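## Task

Place the AAA battery inside the chest's top-row left drawer and the AA battery inside its bottom-row left drawer, with left and right judged while facing the drawer fronts. Every other battery or eraser on the table has to stay on the table. Pulling a drawer too far detaches it from the chest. An item may be released from rim height and allowed to drop into its drawer. At the end, all drawers must be closed.

## Robot and tools

Robot: two UR-style arms. left_arm has its base near (-0.022, +0.451, 0) m and carries a left four-finger hand (16 motors); right_arm sits near (+0.026, -0.456, 0) m with a right hand. Each hand is the mirror of the other.

Frame: the scene frame has its origin on the table top midway between the bases. +x points out over the table, +z points up, and left_arm is on the +y side. Image left and right do not follow these names. Results give end_effector_position (m), end_effector_quat_wxyz and velocities in this frame.

Hand point axes: +z runs along the straight fingers toward the tips, and +y points out of the palm face. On the right hand +x points away from the thumb; on the left hand it points toward the thumb. A rigid mast behind the palm side of the wrist can strike objects.

A ROW is 48 numbers, each in [-1, 1], and both arms are always included. Order: left dx, dy, dz, rx, ry, rz; then 16 left hand motor goals; left current_limit; left speed; then the same 24 for the right arm. The hand goal order is index_mcp, index_abd, index_pip, index_dip, thumb_cmc, thumb_axl, thumb_mcp, thumb_ipl, middle_mcp, middle_abd, middle_pip, middle_dip, ring_mcp, ring_abd, ring_pip, ring_dip.

Pose numbers are offsets, not poses. They count from the arm's current "Hand target" (the last commanded pose), along scene-frame axes. 1.0 equals 0.6 m for dx/dy/dz and 180 degrees for rx/ry/rz. rx, ry and rz together form one rotation vector, turning about the Hand target position. Sending all six as 0 re-requests the current Hand target. Repeating an offset moves the arm further.

Hand goals are absolute angles, scaled between each hinge's two stops. Straight positions are roughly: _mcp -0.75, _abd 0, _pip -0.58, _dip -0.70, thumb_cmc -0.71, thumb_axl -0.68, thumb_mcp -0.23, thumb_ipl -0.17. Moving toward +1 bends a finger toward the palm. current_limit maps -1..+1 to 0..550 mA. speed sets the motor rate at (speed+1)/2 of 8.5 rad/s. Both start at +0.4 and -0.6. A 0 is treated as a real goal. To leave a hand unchanged, send back its hand_goal, hand_current_limit and hand_speed.

Tools:
- execute_actions(actions, cameras): actions holds up to 15 rows per action, one row per 1/30 s step. A short action holds its last row. Every row in an action counts from the Hand target at that action's start. Pass an empty actions list to get a status report with all camera images.
- move(target, speed, blend, stop_force, zero, blocking, cameras): target is one row, or a list of up to 15 rows. All offsets count from the same starting Hand targets. The motion is a straight-line path, capped at 10 s. speed is in m/s (0.002 to 3.2, default 0.25); rotation is capped at twice that value in rad/s. blend is a corner radius in m for lists; 0 means stop at each point. stop_force is in N (4 to 120) and ends an arm's path when it meets resistance. Do not count on it for light objects or while the hand rotates. Omit it when backing away from a contact. zero (default true) re-zeroes the force sensor first. blocking=false returns early and cannot be combined with stop_force. The result adds a "move:" line with the ending (done, off_target, moving, held, fault) and limits (paced = pose clipped, held = steps withheld).
- wait(seconds 0-10), stop() to brake a running move, zoom_image(camera, region [x0,y0,x1,y1], at most 504 px each way) on the latest image of cam_high, cam_low, cam_left_wrist or cam_right_wrist.
- zero_wrist_force(arm), read_manual(section), and finished_scene(scene 1 or 2), which cannot be undone.

Results also list Joint positions and torques, Wrist force and torque (in the end effector's own axes), and, per motor, hand_goal, hand_measured, hand_current_ma and hand_state (moving, goal, blocked, overload). A hand point often rests a little short of its Hand target. If so, send the remaining gap as an offset.

Cautions:
- Each step, commanded orientation is clipped to within 32 degrees of the measured orientation.
- Keep paths away from an arm's own base.
- The clearance check can hold back commands that bring the two arms near each other. Contact or pressing between the arms can fail the scene.
- An outside force near 150 N, or torque over a joint's limit (wrist joints only about 28 N m), stops that arm for 10 s.
- The arms are stiff, so aiming even slightly past a firm contact can trigger a fault. Approach slowly.
- A hand motor at 495 mA or more for 5 s shuts down. Long loads, stretched-out poses and unreachable targets heat the motors and can brake an arm.
- Do not drop items from height, release moving parts, slam drawers, or knock anything off the table. Pull drawers gently so they stay in the chest.

Each tool is called after "Request:" as name([rows], argument=value, ...), one row to a line, values as JSON.

## Session

Request:
execute_actions(actions=[])

Scene clock: 0.00 s.
left_arm: end_effector_position=(+0.7186, +0.3467, +0.1514) hand_goal=(-0.754, +0.000, -0.576, -0.696, -0.714, -0.678, -0.226, -0.168, -0.754, +0.000, -0.576, -0.696, -0.754, +0.000, -0.576, -0.696) hand_measured=(-0.754, +0.000, -0.576, -0.696, -0.714, -0.678, -0.226, -0.168, -0.754, +0.000, -0.576, -0.696, -0.754, +0.000, -0.576, -0.696) hand_current_ma=(+0, +0, +0, +0, +0, +0, +0, +0, +0, +0, +0, +0, +0, +0, +0, +0) hand_state=(goal, goal, goal, goal, goal, goal, goal, goal, goal, goal, goal, goal, goal, goal, goal, goal) hand_current_limit=0.40 hand_speed=-0.60 end_effector_quat_wxyz=(+0.030, +0.595, +0.803, +0.014) | right_arm: end_effector_position=(+0.8518, -0.1226, +0.2586) hand_goal=(-0.754, +0.000, -0.576, -0.696, -0.714, -0.678, -0.226, -0.168, -0.754, +0.000, -0.576, -0.696, -0.754, +0.000, -0.576, -0.696) hand_measured=(-0.754, +0.000, -0.576, -0.696, -0.714, -0.678, -0.226, -0.168, -0.754, +0.000, -0.576, -0.696, -0.754, +0.000, -0.576, -0.696) hand_current_ma=(+0, +0, +0, +0, +0, +0, +0, +0, +0, +0, +0, +0, +0, +0, +0, +0) hand_state=(goal, goal, goal, goal, goal, goal, goal, goal, goal, goal, goal, goal, goal, goal, goal, goal) hand_current_limit=0.40 hand_speed=-0.60 end_effector_quat_wxyz=(-0.031, +0.686, -0.285, -0.668)
Joint positions: left_arm=[-0.491 -1.078 1.672 0.913 1.552 2.359] | right_arm=[0.108 -0.249 0.636 2.631 1.027 -1.159]
Joint velocities: within noise
Joint torques (N m): no reading
Wrist force (N): no reading
Wrist torque (N m): no reading
Wrist force, peak (N): no reading
Hand target: left_arm +0.7186, +0.3467, +0.1514; +0.030, +0.595, +0.803, +0.014 | right_arm +0.8518, -0.1226, +0.2586; -0.031, +0.686, -0.285, -0.668

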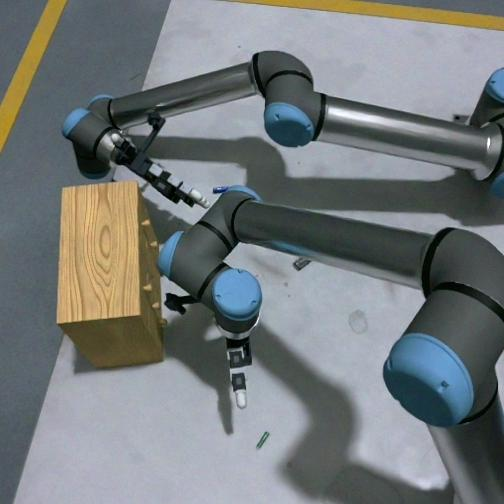

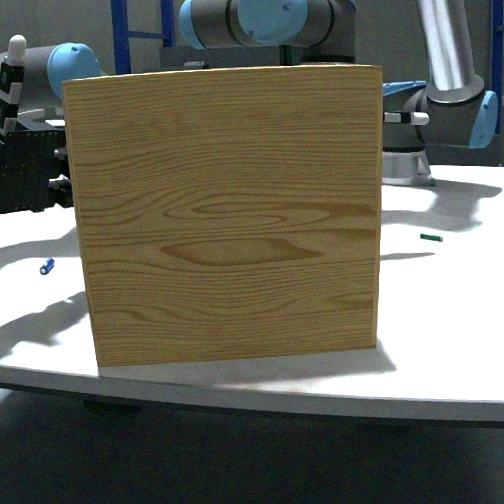

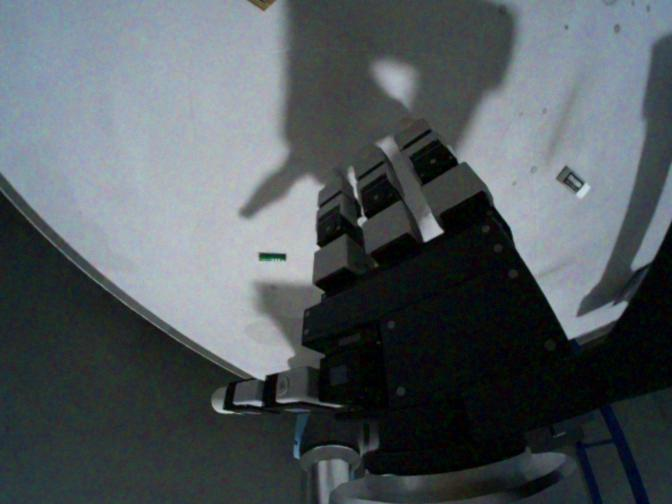

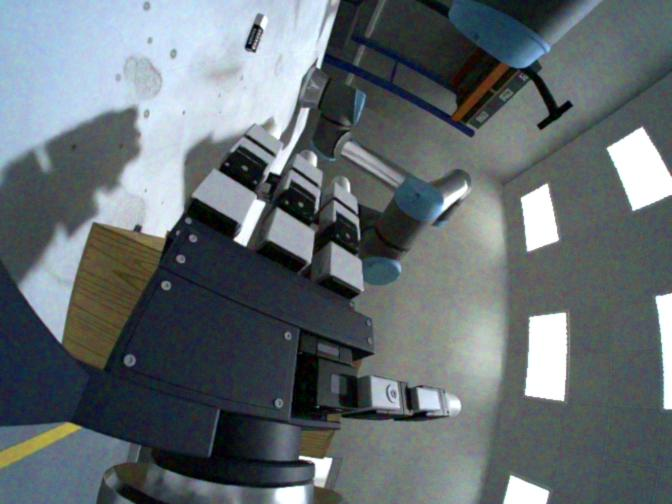

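Request:
zoom_image(camera="cam_high", region=[180, 160, 330, 310])

Request:
zoom_image(camera="cam_high", region=[230, 405, 300, 475])

Request:
zoom_image(camera="cam_high", region=[50, 170, 190, 380])

Request:
zoom_image(camera="cam_left_wrist", region=[540, 150, 610, 210])

Request:
zoom_image(camera="cam_right_wrist", region=[220, 0, 300, 60])

Request:
zoom_image(camera="cam_left_wrist", region=[230, 220, 310, 290])

Request:
zoom_image(camera="cam_low", region=[20, 220, 120, 300])

Request:
zoom_image(camera="cam_low", region=[390, 200, 490, 280])

Scaled by 3.360.

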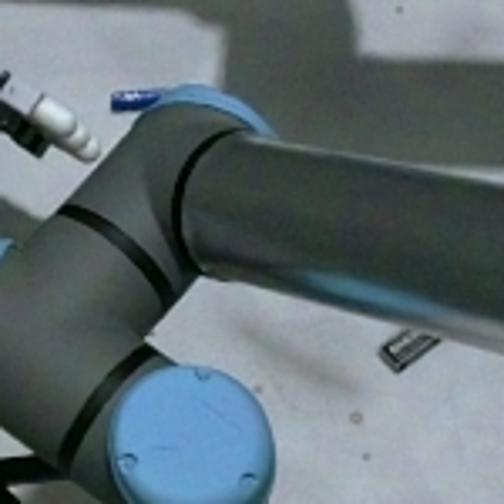

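Scaled by 7.200.

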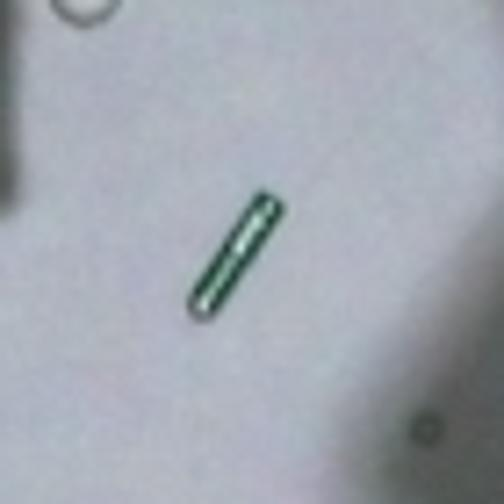

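Scaled by 2.400.

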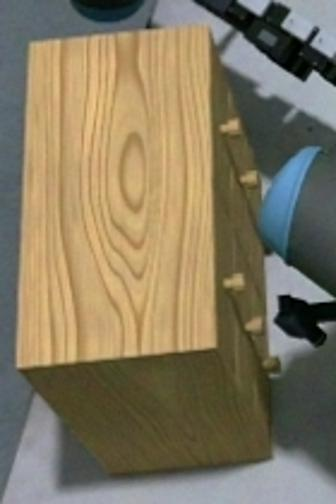

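Scaled by 7.200 from the camera's 672x504 image, which has a finer 960x720 frame.

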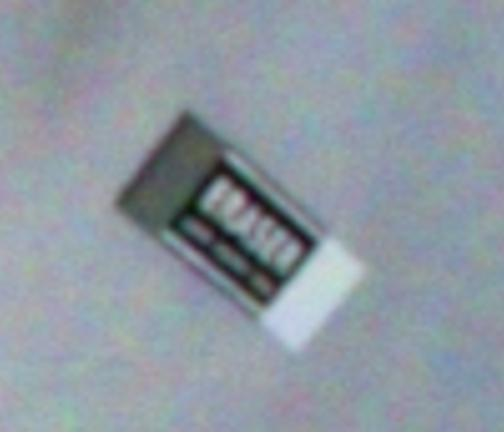

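Scaled by 6.300 from the camera's 672x504 image, which has a finer 960x720 frame.

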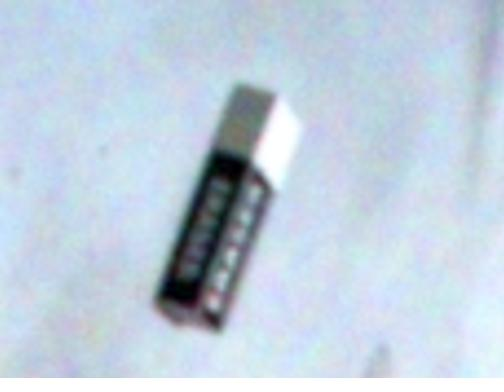

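Scaled by 6.300 from the camera's 672x504 image, which has a finer 960x720 frame.

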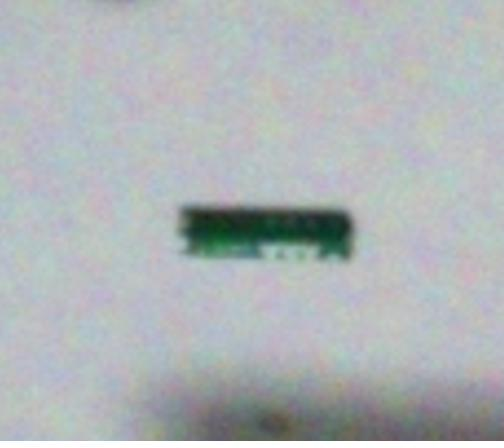

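Scaled by 5.040.

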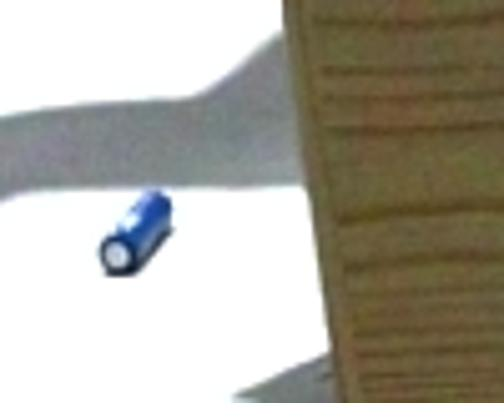

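Scaled by 5.040.

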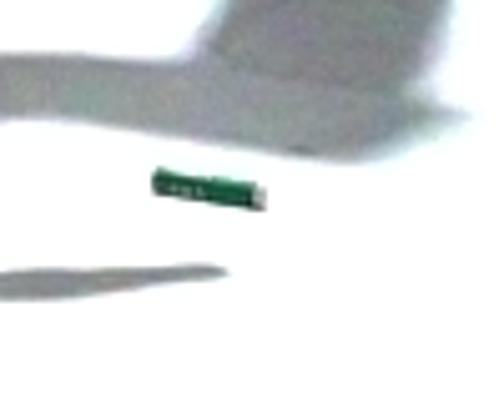

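Request:
move([
  [-0.231,-0.05,0.381,0,0,0,-0.754,0,-0.576,-0.696,-0.714,-0.678,-0.226,-0.168,-0.754,0,-0.576,-0.696,-0.754,0,-0.576,-0.696,0.4,-0.6,0,0,0,0,0,0,-0.754,0,-0.576,-0.696,-0.714,-0.678,-0.226,-0.168,-0.754,0,-0.576,-0.696,-0.754,0,-0.576,-0.696,0.4,-0.6],
  [-0.231,-0.161,0.381,0.121,-0.398,0.013,-0.754,0,-0.576,-0.696,-0.714,-0.678,-0.226,-0.168,-0.754,0,-0.576,-0.696,-0.754,0,-0.576,-0.696,0.4,-0.6,0,0,0,0,0,0,-0.754,0,-0.576,-0.696,-0.714,-0.678,-0.226,-0.168,-0.754,0,-0.576,-0.696,-0.754,0,-0.576,-0.696,0.4,-0.6],
], blend=0.05, speed=0.3, cameras=["all"])

Scene clock: 120.60 s.
left_arm: end_effector_position=(+0.5800, +0.2501, +0.3800) hand_goal=(-0.754, +0.000, -0.576, -0.696, -0.714, -0.678, -0.226, -0.168, -0.754, +0.000, -0.576, -0.696, -0.754, +0.000, -0.576, -0.696) hand_measured=(-0.760, +0.000, -0.576, -0.696, -0.722, -0.678, -0.224, -0.168, -0.760, +0.000, -0.576, -0.696, -0.762, +0.000, -0.576, -0.696) hand_current_ma=(-10, +0, -1, +0, -12, +1, +5, +0, -10, +0, -1, +0, -14, +0, -1, +0) hand_state=(goal, goal, goal, goal, goal, goal, goal, goal, goal, goal, goal, goal, goal, goal, goal, goal) hand_current_limit=0.40 hand_speed=-0.60 end_effector_quat_wxyz=(+0.385, +0.454, +0.629, +0.500) | right_arm: end_effector_position=(+0.8518, -0.1226, +0.2586) hand_goal=(-0.754, +0.000, -0.576, -0.696, -0.714, -0.678, -0.226, -0.168, -0.754, +0.000, -0.576, -0.696, -0.754, +0.000, -0.576, -0.696) hand_measured=(-0.754, +0.002, -0.576, -0.696, -0.714, -0.678, -0.226, -0.168, -0.754, +0.002, -0.576, -0.696, -0.754, +0.002, -0.576, -0.696) hand_current_ma=(-3, +5, -4, +0, -4, +4, +1, +2, -3, +5, -4, +0, -3, +5, -4, +0) hand_state=(goal, goal, goal, goal, goal, goal, goal, goal, goal, goal, goal, goal, goal, goal, goal, goal) hand_current_limit=0.40 hand_speed=-0.60 end_effector_quat_wxyz=(-0.031, +0.686, -0.285, -0.668)
Joint positions: left_arm=[-1.074 -1.451 2.124 0.107 0.293 2.352] | right_arm=[0.108 -0.249 0.636 2.631 1.027 -1.159]
Joint torques (N m): left_arm=[13.15 -51.8 -23.29 -0.37 1.59 3.14] | right_arm=[4.02 -129.74 -40.7 2.76 -0.15 0.95]
Wrist force (N): left_arm=[-0.8 1.3 0.9] | right_arm=[-0.1 -0.1 -0.3]
Wrist torque (N m): left_arm=[0.23 0.13 -0.08] | right_arm=[0.01 0.02 -0.01]
Wrist force, peak (N): left_arm=[-1.1 1.5 0.9] | right_arm=[-0.6 0.6 0.2]
Hand target: left_arm +0.5800, +0.2501, +0.3800; +0.386, +0.454, +0.629, +0.500 | right_arm +0.8518, -0.1226, +0.2586; -0.031, +0.686, -0.285, -0.668
Off the commanded pose: left_arm 0.000 m, 0 deg | right_arm 0.000 m, 0 deg.
move: done
camera_calibration:
cam_left_wrist: T_world_to_cam=[[0.0971187, -0.789704, -0.605753, 0.339856], [-0.905646, 0.182294, -0.382851, 0.578264], [0.412764, 0.585779, -0.697487, 0.00275443], [0, 0, 0, 1]] pos_world=[0.489559, 0.161358, 0.429179]

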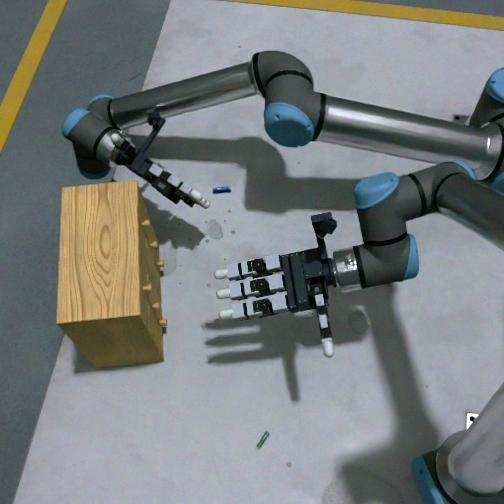

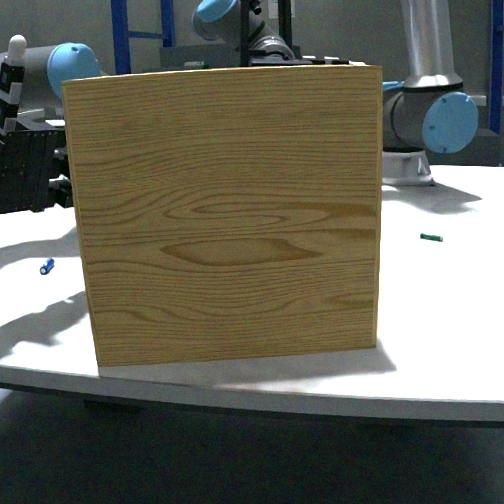

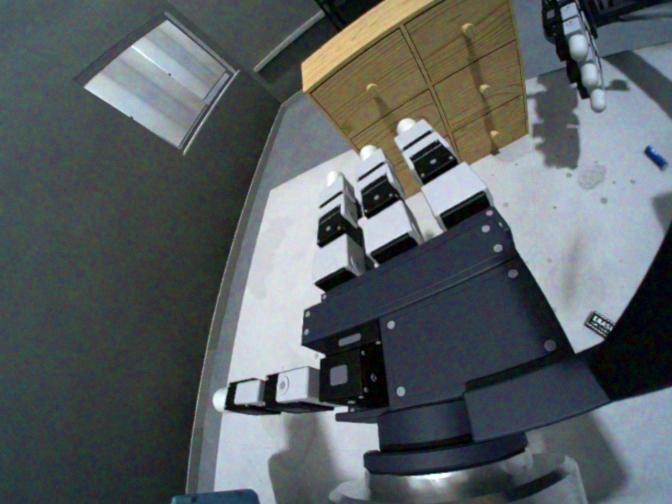

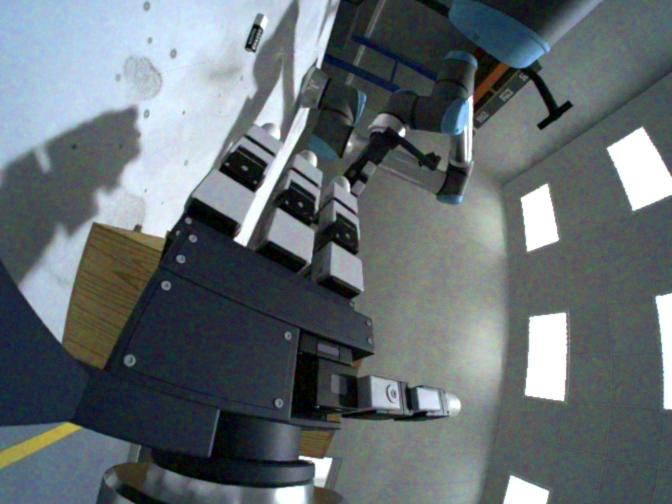

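Request:
zoom_image(camera="cam_left_wrist", region=[290, 0, 540, 200])

Request:
zoom_image(camera="cam_high", region=[120, 200, 180, 370])

Request:
zoom_image(camera="cam_left_wrist", region=[630, 130, 672, 180])

Request:
zoom_image(camera="cam_high", region=[200, 170, 260, 210])

Scaled by 2.016 from the camera's 672x504 image, which has a finer 960x720 frame.

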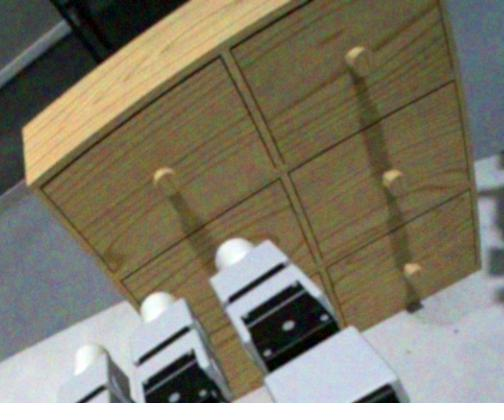

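Scaled by 2.965.

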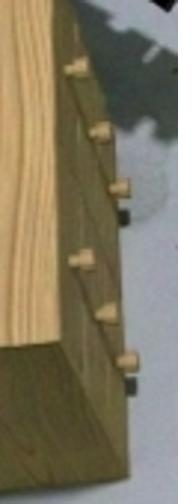

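Scaled by 10.080 from the camera's 672x504 image, which has a finer 960x720 frame.

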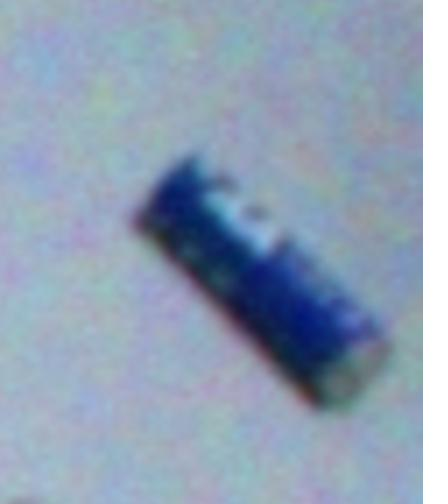

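Scaled by 8.400.

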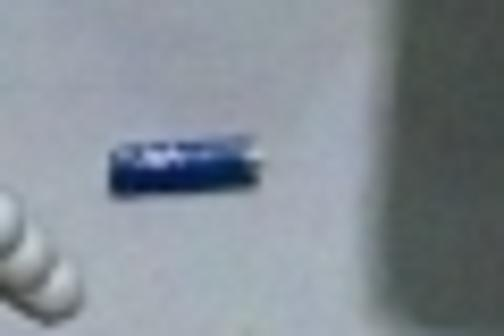

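Request:
move(target=[0.183,-0.0483,-0.0193,0.0044,0.0204,-0.0114,-0.754,-0.1,-0.576,-0.696,-0.714,-0.678,-0.226,-0.168,-0.754,0.1,-0.576,-0.696,-0.205,0,0.883,0.609,0.4,-0.6,0,0,0,0,0,0,-0.754,0,-0.576,-0.696,-0.714,-0.678,-0.226,-0.168,-0.754,0,-0.576,-0.696,-0.754,0,-0.576,-0.696,0.4,-0.6], speed=0.2, cameras=["cam_high","cam_left_wrist"])

Scene clock: 212.47 s.
left_arm: end_effector_position=(+0.6898, +0.2211, +0.3684) hand_goal=(-0.754, -0.100, -0.576, -0.696, -0.714, -0.678, -0.226, -0.168, -0.754, +0.100, -0.576, -0.696, -0.206, +0.000, +0.882, +0.608) hand_measured=(-0.760, -0.098, -0.576, -0.696, -0.722, -0.678, -0.224, -0.168, -0.760, +0.096, -0.576, -0.696, -0.224, +0.000, +0.880, +0.606) hand_current_ma=(-10, +3, -1, +0, -12, +1, +5, +0, -10, -3, -1, +0, -39, +0, -2, -3) hand_state=(goal, goal, goal, goal, goal, goal, goal, goal, goal, goal, goal, goal, goal, goal, goal, goal) hand_current_limit=0.40 hand_speed=-0.60 end_effector_quat_wxyz=(+0.371, +0.484, +0.629, +0.482) | right_arm: end_effector_position=(+0.8518, -0.1226, +0.2586) hand_goal=(-0.754, +0.000, -0.576, -0.696, -0.714, -0.678, -0.226, -0.168, -0.754, +0.000, -0.576, -0.696, -0.754, +0.000, -0.576, -0.696) hand_measured=(-0.754, +0.002, -0.576, -0.696, -0.714, -0.678, -0.226, -0.168, -0.754, +0.002, -0.576, -0.696, -0.754, +0.002, -0.576, -0.696) hand_current_ma=(-3, +5, -4, +0, -4, +4, +1, +2, -3, +5, -4, +0, -3, +5, -4, +0) hand_state=(goal, goal, goal, goal, goal, goal, goal, goal, goal, goal, goal, goal, goal, goal, goal, goal) hand_current_limit=0.40 hand_speed=-0.60 end_effector_quat_wxyz=(-0.031, +0.686, -0.285, -0.668)
Joint positions: left_arm=[-0.916 -1.343 1.956 -0.007 0.473 2.589] | right_arm=[0.108 -0.249 0.636 2.631 1.027 -1.159]
Joint torques (N m): left_arm=[11.28 -36.54 -39.98 -0.93 1.42 3] | right_arm=[4.93 -128.94 -41.57 2.8 -0.37 0.52]
Wrist force (N): left_arm=[-0.8 1.2 0.3] | right_arm=[-0.1 0.4 -0.1]
Wrist torque (N m): left_arm=[0.26 0.11 -0.07] | right_arm=[0.06 0.02 0.00]
Wrist force, peak (N): left_arm=[-1.7 1.6 1.1] | right_arm=[-0.7 -0.1 -0.3]
Hand target: left_arm +0.6898, +0.2211, +0.3684; +0.371, +0.484, +0.629, +0.482 | right_arm +0.8518, -0.1226, +0.2586; -0.031, +0.686, -0.285, -0.668
Off the commanded pose: left_arm 0.000 m, 0 deg | right_arm 0.000 m, 0 deg.
move: done
camera_calibration:
cam_left_wrist: T_world_to_cam=[[0.0296113, -0.783463, -0.620732, 0.349996], [-0.920947, 0.220019, -0.321633, 0.658189], [0.38856, 0.581185, -0.715013, -0.00954262], [0, 0, 0, 1]] pos_world=[0.599501, 0.134941, 0.422126]
Images, in order (width x height): cam_high 504x504, cam_left_wrist 672x504.

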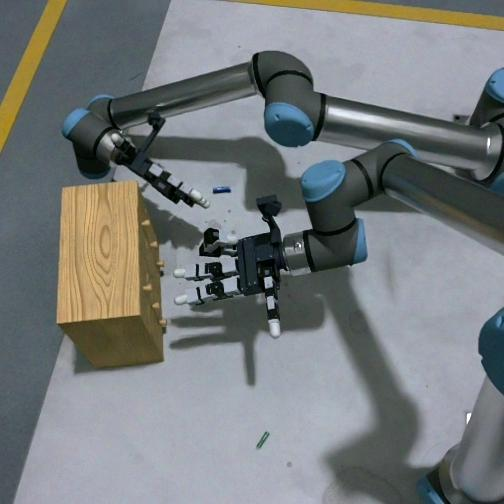

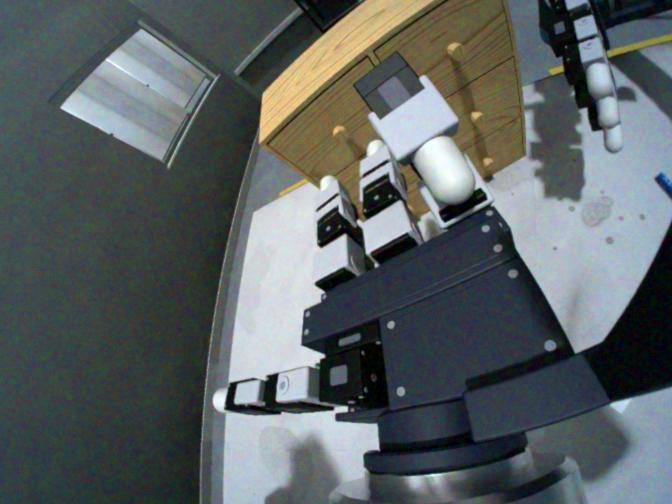

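Request:
zoom_image(camera="cam_left_wrist", region=[250, 60, 450, 220])

Scaled by 2.520 from the camera's 672x504 image, which has a finer 960x720 frame.

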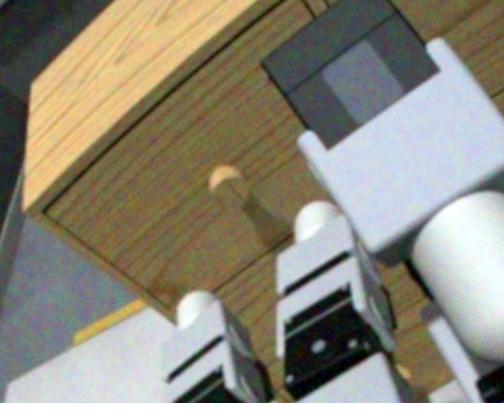

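Request:
zoom_image(camera="cam_left_wrist", region=[360, 0, 560, 180])

Request:
zoom_image(camera="cam_high", region=[50, 170, 200, 380])

Scaled by 2.520 from the camera's 672x504 image, which has a finer 960x720 frame.

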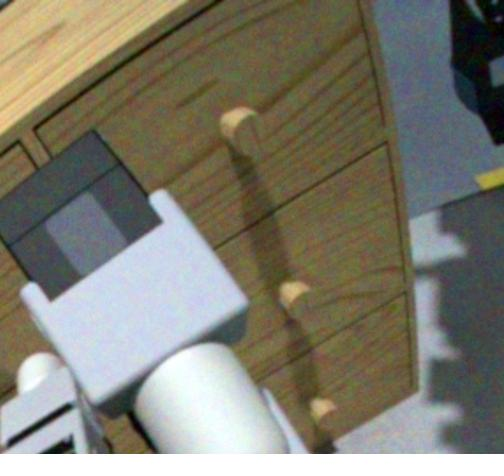

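Scaled by 2.400.

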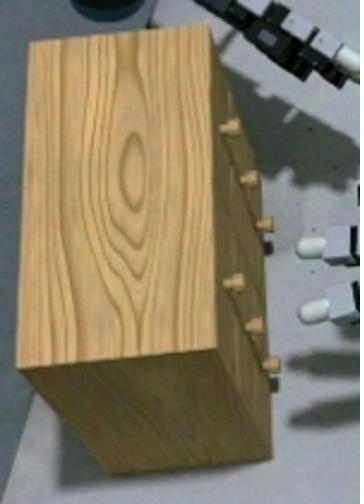

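Request:
move(target=[0.073,0.0173,0,0,0,0,-0.754,-0.1,-0.576,-0.696,-0.714,-0.678,-0.226,-0.168,-0.754,0.1,-0.576,-0.696,-0.205,0,0.883,0.609,0.4,-0.6,0,0,0,0,0,0,-0.754,0,-0.576,-0.696,-0.714,-0.678,-0.226,-0.168,-0.754,0,-0.576,-0.696,-0.754,0,-0.576,-0.696,0.4,-0.6], speed=0.1)

Request:
move(target=[0.073,0.0173,0,0,0,0,-0.754,-0.1,-0.576,-0.696,-0.714,-0.678,-0.226,-0.168,-0.754,0.1,-0.576,-0.696,-0.205,0,0.883,0.609,0.4,-0.6,0,0,0,0,0,0,-0.754,0,-0.576,-0.696,-0.714,-0.678,-0.226,-0.168,-0.754,0,-0.576,-0.696,-0.754,0,-0.576,-0.696,0.4,-0.6], speed=0.03, stop_force=5, cameras=["cam_high","cam_left_wrist"])

Scene clock: 265.10 s.
left_arm: end_effector_position=(+0.7335, +0.2315, +0.3684) hand_goal=(-0.754, -0.100, -0.576, -0.696, -0.714, -0.678, -0.226, -0.168, -0.754, +0.100, -0.576, -0.696, -0.206, +0.000, +0.882, +0.608) hand_measured=(-0.760, -0.098, -0.576, -0.696, -0.722, -0.678, -0.224, -0.168, -0.760, +0.096, -0.576, -0.696, -0.222, +0.000, +0.880, +0.606) hand_current_ma=(-10, +3, -1, +0, -12, +1, +5, +0, -10, -3, -1, +0, -38, +0, -2, -3) hand_state=(goal, goal, goal, goal, goal, goal, goal, goal, goal, goal, goal, goal, goal, goal, goal, goal) hand_current_limit=0.40 hand_speed=-0.60 end_effector_quat_wxyz=(+0.371, +0.484, +0.629, +0.482) | right_arm: end_effector_position=(+0.8518, -0.1226, +0.2586) hand_goal=(-0.754, +0.000, -0.576, -0.696, -0.714, -0.678, -0.226, -0.168, -0.754, +0.000, -0.576, -0.696, -0.754, +0.000, -0.576, -0.696) hand_measured=(-0.754, +0.002, -0.576, -0.696, -0.714, -0.678, -0.226, -0.168, -0.754, +0.002, -0.576, -0.696, -0.754, +0.002, -0.576, -0.696) hand_current_ma=(-3, +5, -4, +0, -4, +4, +1, +2, -3, +5, -4, +0, -3, +5, -4, +0) hand_state=(goal, goal, goal, goal, goal, goal, goal, goal, goal, goal, goal, goal, goal, goal, goal, goal) hand_current_limit=0.40 hand_speed=-0.60 end_effector_quat_wxyz=(-0.031, +0.686, -0.285, -0.668)
Joint positions: left_arm=[-0.843 -1.311 1.904 -0.058 0.534 2.67] | right_arm=[0.108 -0.249 0.636 2.631 1.027 -1.159]
Joint torques (N m): left_arm=[14.16 -39.66 -41.56 -0.9 2.22 3.04] | right_arm=[4.43 -129.5 -41.24 3.04 -0.05 1.11]
Wrist force (N): left_arm=[-0.9 1.0 0.3] | right_arm=[-0.1 0.1 -0.2]
Wrist torque (N m): left_arm=[0.21 0.13 -0.08] | right_arm=[0.03 0.01 -0.01]
Wrist force, peak (N): left_arm=[-1.4 1.5 0.6] | right_arm=[-0.7 -0.1 0.2]
Hand target: left_arm +0.7336, +0.2315, +0.3684; +0.371, +0.484, +0.629, +0.482 | right_arm +0.8518, -0.1226, +0.2586; -0.031, +0.686, -0.285, -0.668
Off the commanded pose: left_arm 0.000 m, 0 deg | right_arm 0.000 m, 0 deg.
move: done

Scene clock: 266.90 s.
left_arm: end_effector_position=(+0.7524, +0.2360, +0.3684) hand_goal=(-0.754, -0.100, -0.576, -0.696, -0.714, -0.678, -0.226, -0.168, -0.754, +0.100, -0.576, -0.696, -0.206, +0.000, +0.882, +0.608) hand_measured=(-0.762, -0.100, -0.576, -0.696, -0.722, -0.678, -0.224, -0.168, -0.760, +0.098, -0.576, -0.696, -0.222, +0.000, +0.880, +0.606) hand_current_ma=(-13, -1, -1, +0, -12, +1, +5, +0, -10, -3, -1, +0, -37, +0, -2, -3) hand_state=(goal, goal, goal, goal, goal, goal, goal, goal, goal, goal, goal, goal, goal, goal, goal, goal) hand_current_limit=0.40 hand_speed=-0.60 end_effector_quat_wxyz=(+0.371, +0.484, +0.629, +0.482) | right_arm: end_effector_position=(+0.8518, -0.1226, +0.2586) hand_goal=(-0.754, +0.000, -0.576, -0.696, -0.714, -0.678, -0.226, -0.168, -0.754, +0.000, -0.576, -0.696, -0.754, +0.000, -0.576, -0.696) hand_measured=(-0.754, +0.002, -0.576, -0.696, -0.714, -0.678, -0.226, -0.168, -0.754, +0.002, -0.576, -0.696, -0.754, +0.002, -0.576, -0.696) hand_current_ma=(-3, +5, -4, +0, -4, +4, +1, +2, -3, +5, -4, +0, -3, +5, -4, +0) hand_state=(goal, goal, goal, goal, goal, goal, goal, goal, goal, goal, goal, goal, goal, goal, goal, goal) hand_current_limit=0.40 hand_speed=-0.60 end_effector_quat_wxyz=(-0.031, +0.686, -0.285, -0.668)
Joint positions: left_arm=[-0.814 -1.295 1.88 -0.074 0.56 2.698] | right_arm=[0.108 -0.249 0.636 2.631 1.027 -1.159]
Joint torques (N m): left_arm=[-15.48 -68.48 -25.89 2.83 -3.5 -1.75] | right_arm=[5.48 -129.66 -41.58 2.93 -0.07 0.95]
Wrist force (N): left_arm=[-1.5 1.4 0.5] | right_arm=[-0.4 0.0 -0.2]
Wrist torque (N m): left_arm=[0.25 0.22 -0.14] | right_arm=[0.01 0.04 -0.03]
Wrist force, peak (N): left_arm=[-1.7 0.7 -5.5] | right_arm=[-0.3 -0.3 0.7]
Hand target: left_arm +0.7524, +0.2360, +0.3684; +0.371, +0.484, +0.629, +0.482 (not the last commanded pose) | right_arm +0.8518, -0.1226, +0.2586; -0.031, +0.686, -0.285, -0.668
Off the commanded pose: left_arm 0.026 m, 0 deg | right_arm 0.000 m, 0 deg.
move: contact (left_arm)
camera_calibration:
cam_left_wrist: T_world_to_cam=[[0.0296091, -0.783463, -0.620733, 0.359739], [-0.920947, 0.220021, -0.321631, 0.712583], [0.38856, 0.581185, -0.715013, -0.0424681], [0, 0, 0, 1]] pos_world=[0.662101, 0.149741, 0.422126]
Images, in order (width x height): cam_high 504x504, cam_left_wrist 672x504.

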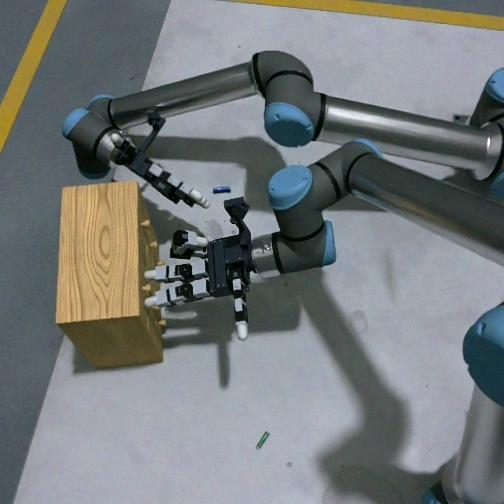

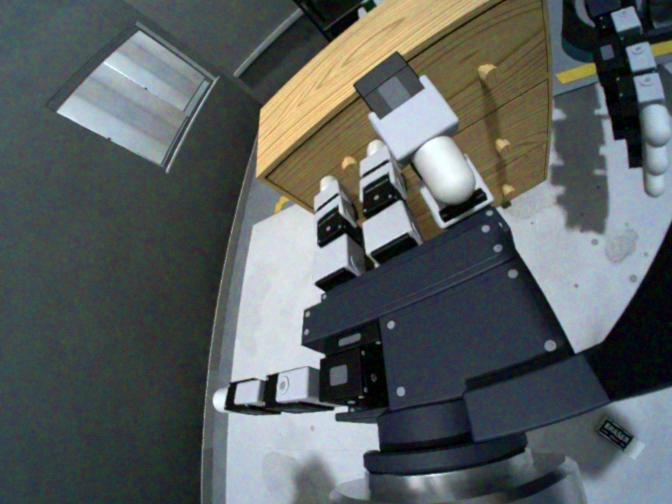

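Request:
zoom_image(camera="cam_left_wrist", region=[280, 120, 420, 220])

Request:
zoom_image(camera="cam_high", region=[120, 240, 220, 340])

Scaled by 3.600 from the camera's 672x504 image, which has a finer 960x720 frame.

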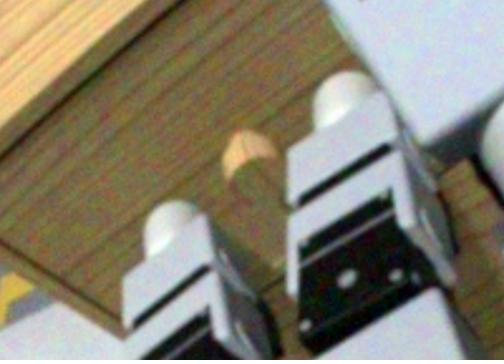

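Scaled by 5.040.

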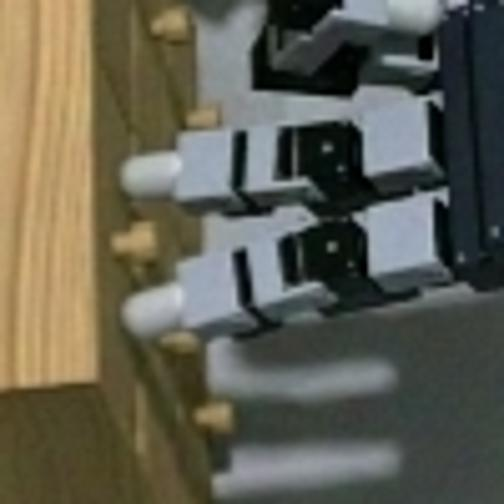

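Request:
move(target=[-0.0015,-0.0004,0,0,0,0,-0.754,0.25,-0.576,-0.696,-0.714,-0.678,-0.226,-0.168,-0.754,-0.25,-0.576,-0.696,-0.205,0,0.883,0.609,0.5,-0.7,0,0,0,0,0,0,-0.754,0,-0.576,-0.696,-0.714,-0.678,-0.226,-0.168,-0.754,0,-0.576,-0.696,-0.754,0,-0.576,-0.696,0.4,-0.6], speed=0.05, cameras=["cam_high","cam_left_wrist"])

Request:
zoom_image(camera="cam_left_wrist", region=[280, 120, 420, 220])

Request:
zoom_image(camera="cam_high", region=[120, 240, 220, 340])

Scene clock: 288.77 s.
left_arm: end_effector_position=(+0.7515, +0.2357, +0.3684) hand_goal=(-0.754, +0.250, -0.576, -0.696, -0.714, -0.678, -0.226, -0.168, -0.754, -0.250, -0.576, -0.696, -0.206, +0.000, +0.882, +0.608) hand_measured=(-0.762, +0.046, -0.576, -0.696, -0.722, -0.678, -0.224, -0.168, -0.760, -0.046, -0.576, -0.696, -0.222, +0.000, +0.880, +0.606) hand_current_ma=(-13, -413, -1, +0, -12, +1, +5, +0, -10, +412, -1, +0, -37, +0, -2, -3) hand_state=(goal, blocked, goal, goal, goal, goal, goal, goal, goal, blocked, goal, goal, goal, goal, goal, goal) hand_current_limit=0.50 hand_speed=-0.70 end_effector_quat_wxyz=(+0.371, +0.484, +0.629, +0.482) | right_arm: end_effector_position=(+0.8518, -0.1226, +0.2586) hand_goal=(-0.754, +0.000, -0.576, -0.696, -0.714, -0.678, -0.226, -0.168, -0.754, +0.000, -0.576, -0.696, -0.754, +0.000, -0.576, -0.696) hand_measured=(-0.754, +0.002, -0.576, -0.696, -0.714, -0.678, -0.226, -0.168, -0.754, +0.002, -0.576, -0.696, -0.754, +0.002, -0.576, -0.696) hand_current_ma=(-3, +5, -4, +0, -4, +4, +1, +2, -3, +5, -4, +0, -3, +5, -4, +0) hand_state=(goal, goal, goal, goal, goal, goal, goal, goal, goal, goal, goal, goal, goal, goal, goal, goal) hand_current_limit=0.40 hand_speed=-0.60 end_effector_quat_wxyz=(-0.031, +0.686, -0.285, -0.668)
Joint positions: left_arm=[-0.816 -1.296 1.881 -0.073 0.558 2.697] | right_arm=[0.108 -0.249 0.636 2.631 1.027 -1.159]
Joint torques (N m): left_arm=[-14.68 -71.06 -26.59 2.75 -3.91 -1.7] | right_arm=[4.06 -129.57 -42.42 2.8 -0.38 1.14]
Wrist force (N): left_arm=[-1.3 0.5 1.3] | right_arm=[-0.1 -0.3 -0.2]
Wrist torque (N m): left_arm=[0.13 0.21 -0.11] | right_arm=[-0.02 0.03 -0.03]
Wrist force, peak (N): left_arm=[-0.9 1.2 1.9] | right_arm=[-0.2 -0.5 -0.7]
Hand target: left_arm +0.7515, +0.2357, +0.3684; +0.371, +0.484, +0.629, +0.482 | right_arm +0.8518, -0.1226, +0.2586; -0.031, +0.686, -0.285, -0.668
Off the commanded pose: left_arm 0.000 m, 0 deg | right_arm 0.000 m, 0 deg.
move: done
camera_calibration:
cam_left_wrist: T_world_to_cam=[[0.0296091, -0.783463, -0.620733, 0.359609], [-0.920947, 0.220021, -0.321631, 0.711798], [0.38856, 0.581185, -0.715013, -0.0420021], [0, 0, 0, 1]] pos_world=[0.661201, 0.149541, 0.422126]
Images, in order (width x height): cam_high 504x504, cam_left_wrist 672x504.

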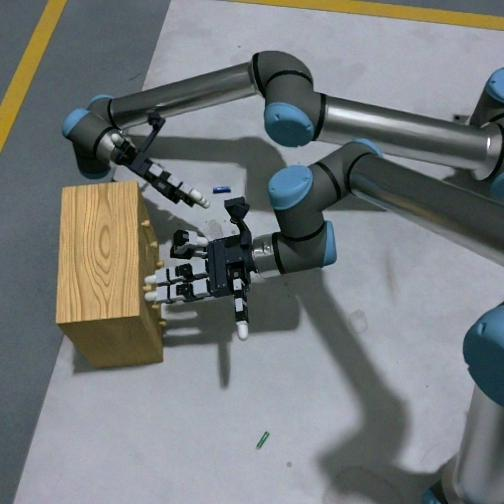

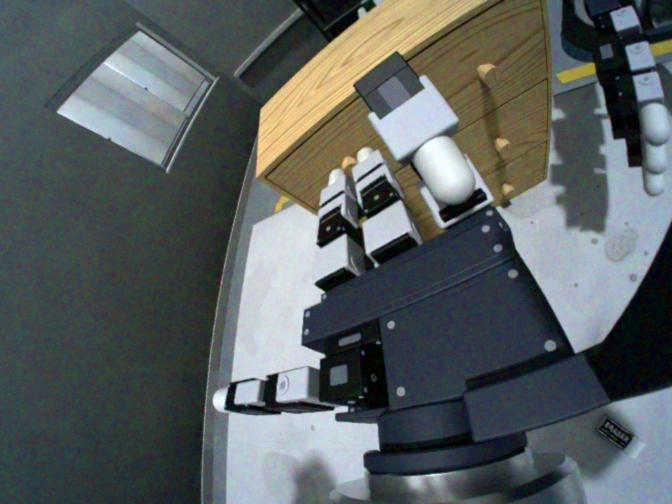

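Scaled by 3.600 from the camera's 672x504 image, which has a finer 960x720 frame.

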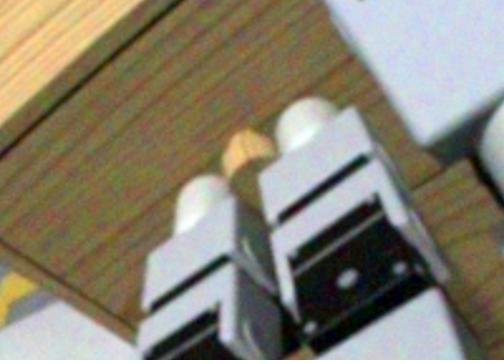

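Scaled by 5.040.

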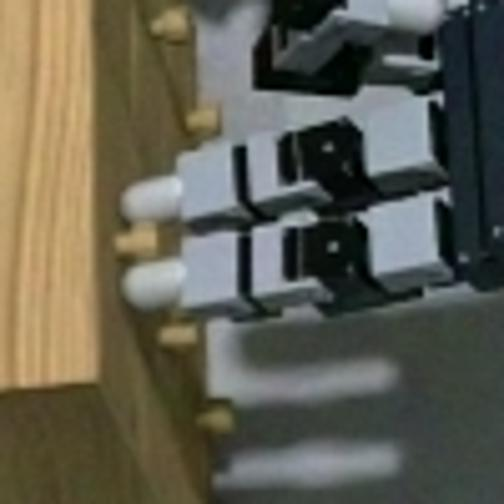

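Request:
move(target=[-0.0487,-0.0112,0,0,0,0,-0.754,0.25,-0.576,-0.696,-0.714,-0.678,-0.226,-0.168,-0.754,-0.25,-0.576,-0.696,-0.205,0,0.883,0.609,0.5,-0.7,0,0,0,0,0,0,-0.754,0,-0.576,-0.696,-0.714,-0.678,-0.226,-0.168,-0.754,0,-0.576,-0.696,-0.754,0,-0.576,-0.696,0.4,-0.6], speed=0.05, cameras=["cam_high","cam_left_wrist"])

Request:
zoom_image(camera="cam_high", region=[120, 240, 220, 340])

Scene clock: 295.37 s.
left_arm: end_effector_position=(+0.7224, +0.2290, +0.3684) hand_goal=(-0.754, +0.250, -0.576, -0.696, -0.714, -0.678, -0.226, -0.168, -0.754, -0.250, -0.576, -0.696, -0.206, +0.000, +0.882, +0.608) hand_measured=(-0.764, +0.046, -0.578, -0.696, -0.722, -0.678, -0.224, -0.168, -0.762, -0.046, -0.576, -0.696, -0.222, +0.000, +0.880, +0.606) hand_current_ma=(-17, -412, -2, +0, -12, +1, +5, +0, -12, +412, -1, +0, -37, +0, -2, -3) hand_state=(goal, blocked, goal, goal, goal, goal, goal, goal, goal, blocked, goal, goal, goal, goal, goal, goal) hand_current_limit=0.50 hand_speed=-0.70 end_effector_quat_wxyz=(+0.371, +0.484, +0.629, +0.482) | right_arm: end_effector_position=(+0.8518, -0.1226, +0.2586) hand_goal=(-0.754, +0.000, -0.576, -0.696, -0.714, -0.678, -0.226, -0.168, -0.754, +0.000, -0.576, -0.696, -0.754, +0.000, -0.576, -0.696) hand_measured=(-0.754, +0.002, -0.576, -0.696, -0.714, -0.678, -0.226, -0.168, -0.754, +0.002, -0.576, -0.696, -0.754, +0.002, -0.576, -0.696) hand_current_ma=(-3, +5, -4, +0, -4, +4, +1, +2, -3, +5, -4, +0, -3, +5, -4, +0) hand_state=(goal, goal, goal, goal, goal, goal, goal, goal, goal, goal, goal, goal, goal, goal, goal, goal) hand_current_limit=0.40 hand_speed=-0.60 end_effector_quat_wxyz=(-0.031, +0.686, -0.285, -0.668)
Joint positions: left_arm=[-0.861 -1.32 1.918 -0.048 0.519 2.652] | right_arm=[0.108 -0.249 0.636 2.631 1.027 -1.159]
Joint torques (N m): left_arm=[-14.07 -67.67 -24.2 3.42 -4.07 -2.99] | right_arm=[3.17 -129.47 -42.43 3.16 -0.06 0.97]
Wrist force (N): left_arm=[-1.1 1.8 1.1] | right_arm=[0.0 -0.2 -0.4]
Wrist torque (N m): left_arm=[0.19 0.12 0.25] | right_arm=[0.00 0.00 0.00]
Wrist force, peak (N): left_arm=[-1.7 1.2 1.6] | right_arm=[0.7 -0.4 -0.4]
Hand target: left_arm +0.7223, +0.2290, +0.3684; +0.371, +0.484, +0.629, +0.482 | right_arm +0.8518, -0.1226, +0.2586; -0.031, +0.686, -0.285, -0.668
Off the commanded pose: left_arm 0.000 m, 0 deg | right_arm 0.000 m, 0 deg.
move: done
camera_calibration:
cam_left_wrist: T_world_to_cam=[[0.0296113, -0.783463, -0.620732, 0.35522], [-0.920947, 0.220019, -0.321633, 0.686474], [0.38856, 0.581185, -0.715013, -0.0268011], [0, 0, 0, 1]] pos_world=[0.632101, 0.142841, 0.422126]
Images, in order (width x height): cam_high 504x504, cam_left_wrist 672x504.

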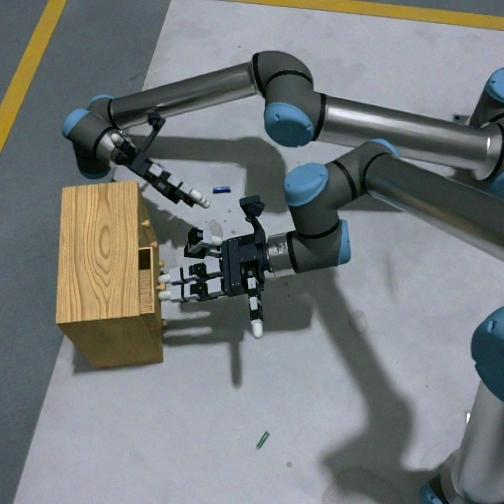

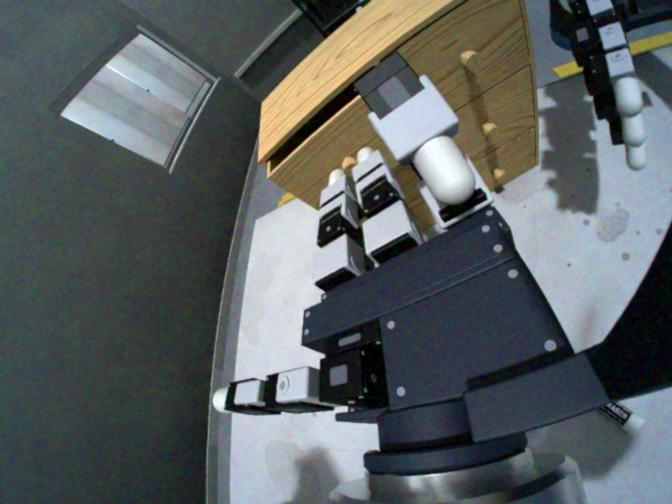

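Scaled by 5.040.

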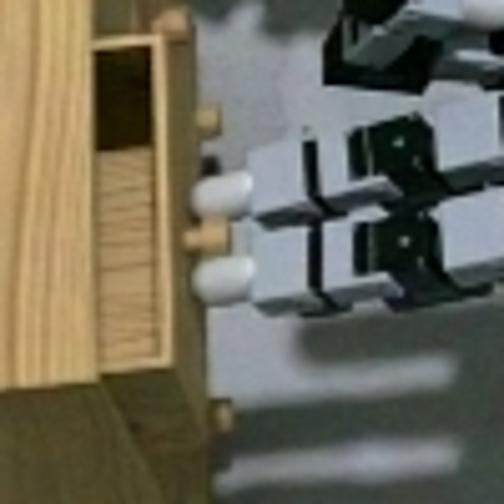

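Request:
move(target=[-0.0812,-0.0187,0,0,0,0,-0.754,0.25,-0.576,-0.696,-0.714,-0.678,-0.226,-0.168,-0.754,-0.25,-0.576,-0.696,-0.205,0,0.883,0.609,0.5,-0.7,0,0,0,0,0,0,-0.754,0,-0.576,-0.696,-0.714,-0.678,-0.226,-0.168,-0.754,0,-0.576,-0.696,-0.754,0,-0.576,-0.696,0.4,-0.6], speed=0.07)

Request:
move([
  [0,0,0,0,0,0,-0.754,-0.12,-0.576,-0.696,-0.714,-0.678,-0.226,-0.168,-0.754,0.12,-0.576,-0.696,-0.205,0,0.883,0.609,0.4,-0.6,0,0,0,0,0,0,-0.754,0,-0.576,-0.696,-0.714,-0.678,-0.226,-0.168,-0.754,0,-0.576,-0.696,-0.754,0,-0.576,-0.696,0.4,-0.6],
  [-0.0812,-0.0187,0,0,0,0,-0.754,-0.12,-0.576,-0.696,-0.714,-0.678,-0.226,-0.168,-0.754,0.12,-0.576,-0.696,-0.205,0,0.883,0.609,0.4,-0.6,0,0,0,0,0,0,-0.754,0,-0.576,-0.696,-0.714,-0.678,-0.226,-0.168,-0.754,0,-0.576,-0.696,-0.754,0,-0.576,-0.696,0.4,-0.6],
], speed=0.1, cameras=["cam_high","cam_left_wrist"])

Request:
zoom_image(camera="cam_high", region=[100, 220, 240, 360])

Scene clock: 313.00 s.
left_arm: end_effector_position=(+0.6736, +0.2178, +0.3684) hand_goal=(-0.754, +0.250, -0.576, -0.696, -0.714, -0.678, -0.226, -0.168, -0.754, -0.250, -0.576, -0.696, -0.206, +0.000, +0.882, +0.608) hand_measured=(-0.764, +0.046, -0.578, -0.696, -0.722, -0.678, -0.224, -0.168, -0.762, -0.048, -0.576, -0.696, -0.222, +0.000, +0.880, +0.606) hand_current_ma=(-17, -412, -2, +0, -12, +1, +5, +0, -12, +412, -1, +0, -37, +0, -2, -3) hand_state=(goal, blocked, goal, goal, goal, goal, goal, goal, goal, blocked, goal, goal, goal, goal, goal, goal) hand_current_limit=0.50 hand_speed=-0.70 end_effector_quat_wxyz=(+0.371, +0.484, +0.629, +0.482) | right_arm: end_effector_position=(+0.8518, -0.1226, +0.2586) hand_goal=(-0.754, +0.000, -0.576, -0.696, -0.714, -0.678, -0.226, -0.168, -0.754, +0.000, -0.576, -0.696, -0.754, +0.000, -0.576, -0.696) hand_measured=(-0.754, +0.002, -0.576, -0.696, -0.714, -0.678, -0.226, -0.168, -0.754, +0.002, -0.576, -0.696, -0.754, +0.002, -0.576, -0.696) hand_current_ma=(-3, +5, -4, +0, -4, +4, +1, +2, -3, +5, -4, +0, -3, +5, -4, +0) hand_state=(goal, goal, goal, goal, goal, goal, goal, goal, goal, goal, goal, goal, goal, goal, goal, goal) hand_current_limit=0.40 hand_speed=-0.60 end_effector_quat_wxyz=(-0.031, +0.686, -0.285, -0.668)
Joint positions: left_arm=[-0.944 -1.353 1.974 0.018 0.45 2.552] | right_arm=[0.108 -0.249 0.636 2.631 1.027 -1.159]
Joint torques (N m): left_arm=[-12.57 -63.43 -24.63 3.8 -3.75 -3.43] | right_arm=[4.38 -128.21 -42.63 2.87 -0.21 1.48]
Wrist force (N): left_arm=[-1.2 1.1 1.2] | right_arm=[0.0 -0.1 0.1]
Wrist torque (N m): left_arm=[0.19 0.08 0.26] | right_arm=[-0.03 -0.01 0.00]
Wrist force, peak (N): left_arm=[-1.3 1.7 2.2] | right_arm=[-0.6 -0.8 -0.2]
Hand target: left_arm +0.6736, +0.2178, +0.3684; +0.371, +0.484, +0.629, +0.482 | right_arm +0.8518, -0.1226, +0.2586; -0.031, +0.686, -0.285, -0.668
Off the commanded pose: left_arm 0.000 m, 0 deg | right_arm 0.000 m, 0 deg.
move: done

Scene clock: 314.60 s.
left_arm: end_effector_position=(+0.6249, +0.2066, +0.3685) hand_goal=(-0.754, -0.120, -0.576, -0.696, -0.714, -0.678, -0.226, -0.168, -0.754, +0.120, -0.576, -0.696, -0.206, +0.000, +0.882, +0.608) hand_measured=(-0.764, -0.116, -0.578, -0.696, -0.722, -0.678, -0.224, -0.168, -0.762, +0.116, -0.576, -0.696, -0.222, +0.000, +0.880, +0.606) hand_current_ma=(-17, +4, -2, +0, -12, +1, +5, +0, -12, -4, -1, +0, -37, +0, -2, -3) hand_state=(goal, goal, goal, goal, goal, goal, goal, goal, goal, goal, goal, goal, goal, goal, goal, goal) hand_current_limit=0.40 hand_speed=-0.60 end_effector_quat_wxyz=(+0.371, +0.484, +0.629, +0.482) | right_arm: end_effector_position=(+0.8518, -0.1226, +0.2586) hand_goal=(-0.754, +0.000, -0.576, -0.696, -0.714, -0.678, -0.226, -0.168, -0.754, +0.000, -0.576, -0.696, -0.754, +0.000, -0.576, -0.696) hand_measured=(-0.754, +0.002, -0.576, -0.696, -0.714, -0.678, -0.226, -0.168, -0.754, +0.002, -0.576, -0.696, -0.754, +0.002, -0.576, -0.696) hand_current_ma=(-3, +5, -4, +0, -4, +4, +1, +2, -3, +5, -4, +0, -3, +5, -4, +0) hand_state=(goal, goal, goal, goal, goal, goal, goal, goal, goal, goal, goal, goal, goal, goal, goal, goal) hand_current_limit=0.40 hand_speed=-0.60 end_effector_quat_wxyz=(-0.031, +0.686, -0.285, -0.668)
Joint positions: left_arm=[-1.036 -1.373 2.022 0.126 0.38 2.404] | right_arm=[0.108 -0.249 0.636 2.631 1.027 -1.159]
Joint torques (N m): left_arm=[-13.89 -31.01 -21.81 4 -4.37 -2.56] | right_arm=[4.8 -131.93 -42.28 3.18 -0.27 1.03]
Wrist force (N): left_arm=[-1.2 1.2 1.2] | right_arm=[-0.1 0.2 -0.4]
Wrist torque (N m): left_arm=[0.19 0.20 0.20] | right_arm=[0.06 0.02 0.00]
Wrist force, peak (N): left_arm=[-1.3 1.6 0.9] | right_arm=[0.2 -0.5 0.3]
Hand target: left_arm +0.6249, +0.2066, +0.3684; +0.371, +0.484, +0.629, +0.482 | right_arm +0.8518, -0.1226, +0.2586; -0.031, +0.686, -0.285, -0.668
Off the commanded pose: left_arm 0.000 m, 0 deg | right_arm 0.000 m, 0 deg.
move: done
camera_calibration:
cam_left_wrist: T_world_to_cam=[[0.0296113, -0.783463, -0.620732, 0.340541], [-0.920947, 0.220019, -0.321633, 0.601664], [0.38856, 0.581185, -0.715013, 0.0242318], [0, 0, 0, 1]] pos_world=[0.534601, 0.120341, 0.422226]
Images, in order (width x height): cam_high 504x504, cam_left_wrist 672x504.

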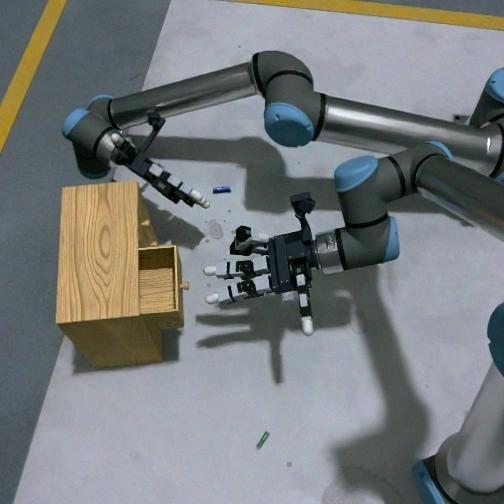

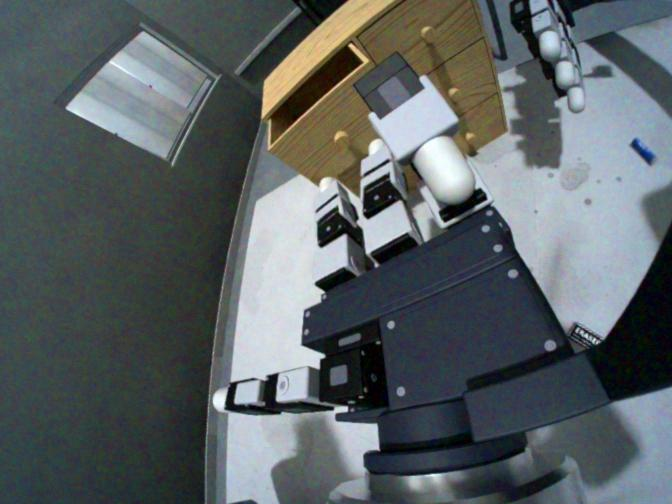

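Scaled by 3.600.

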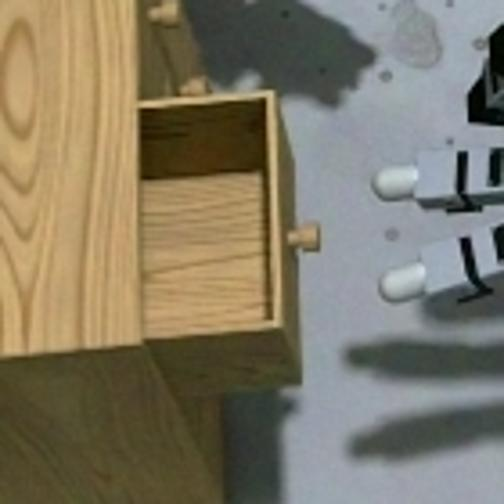

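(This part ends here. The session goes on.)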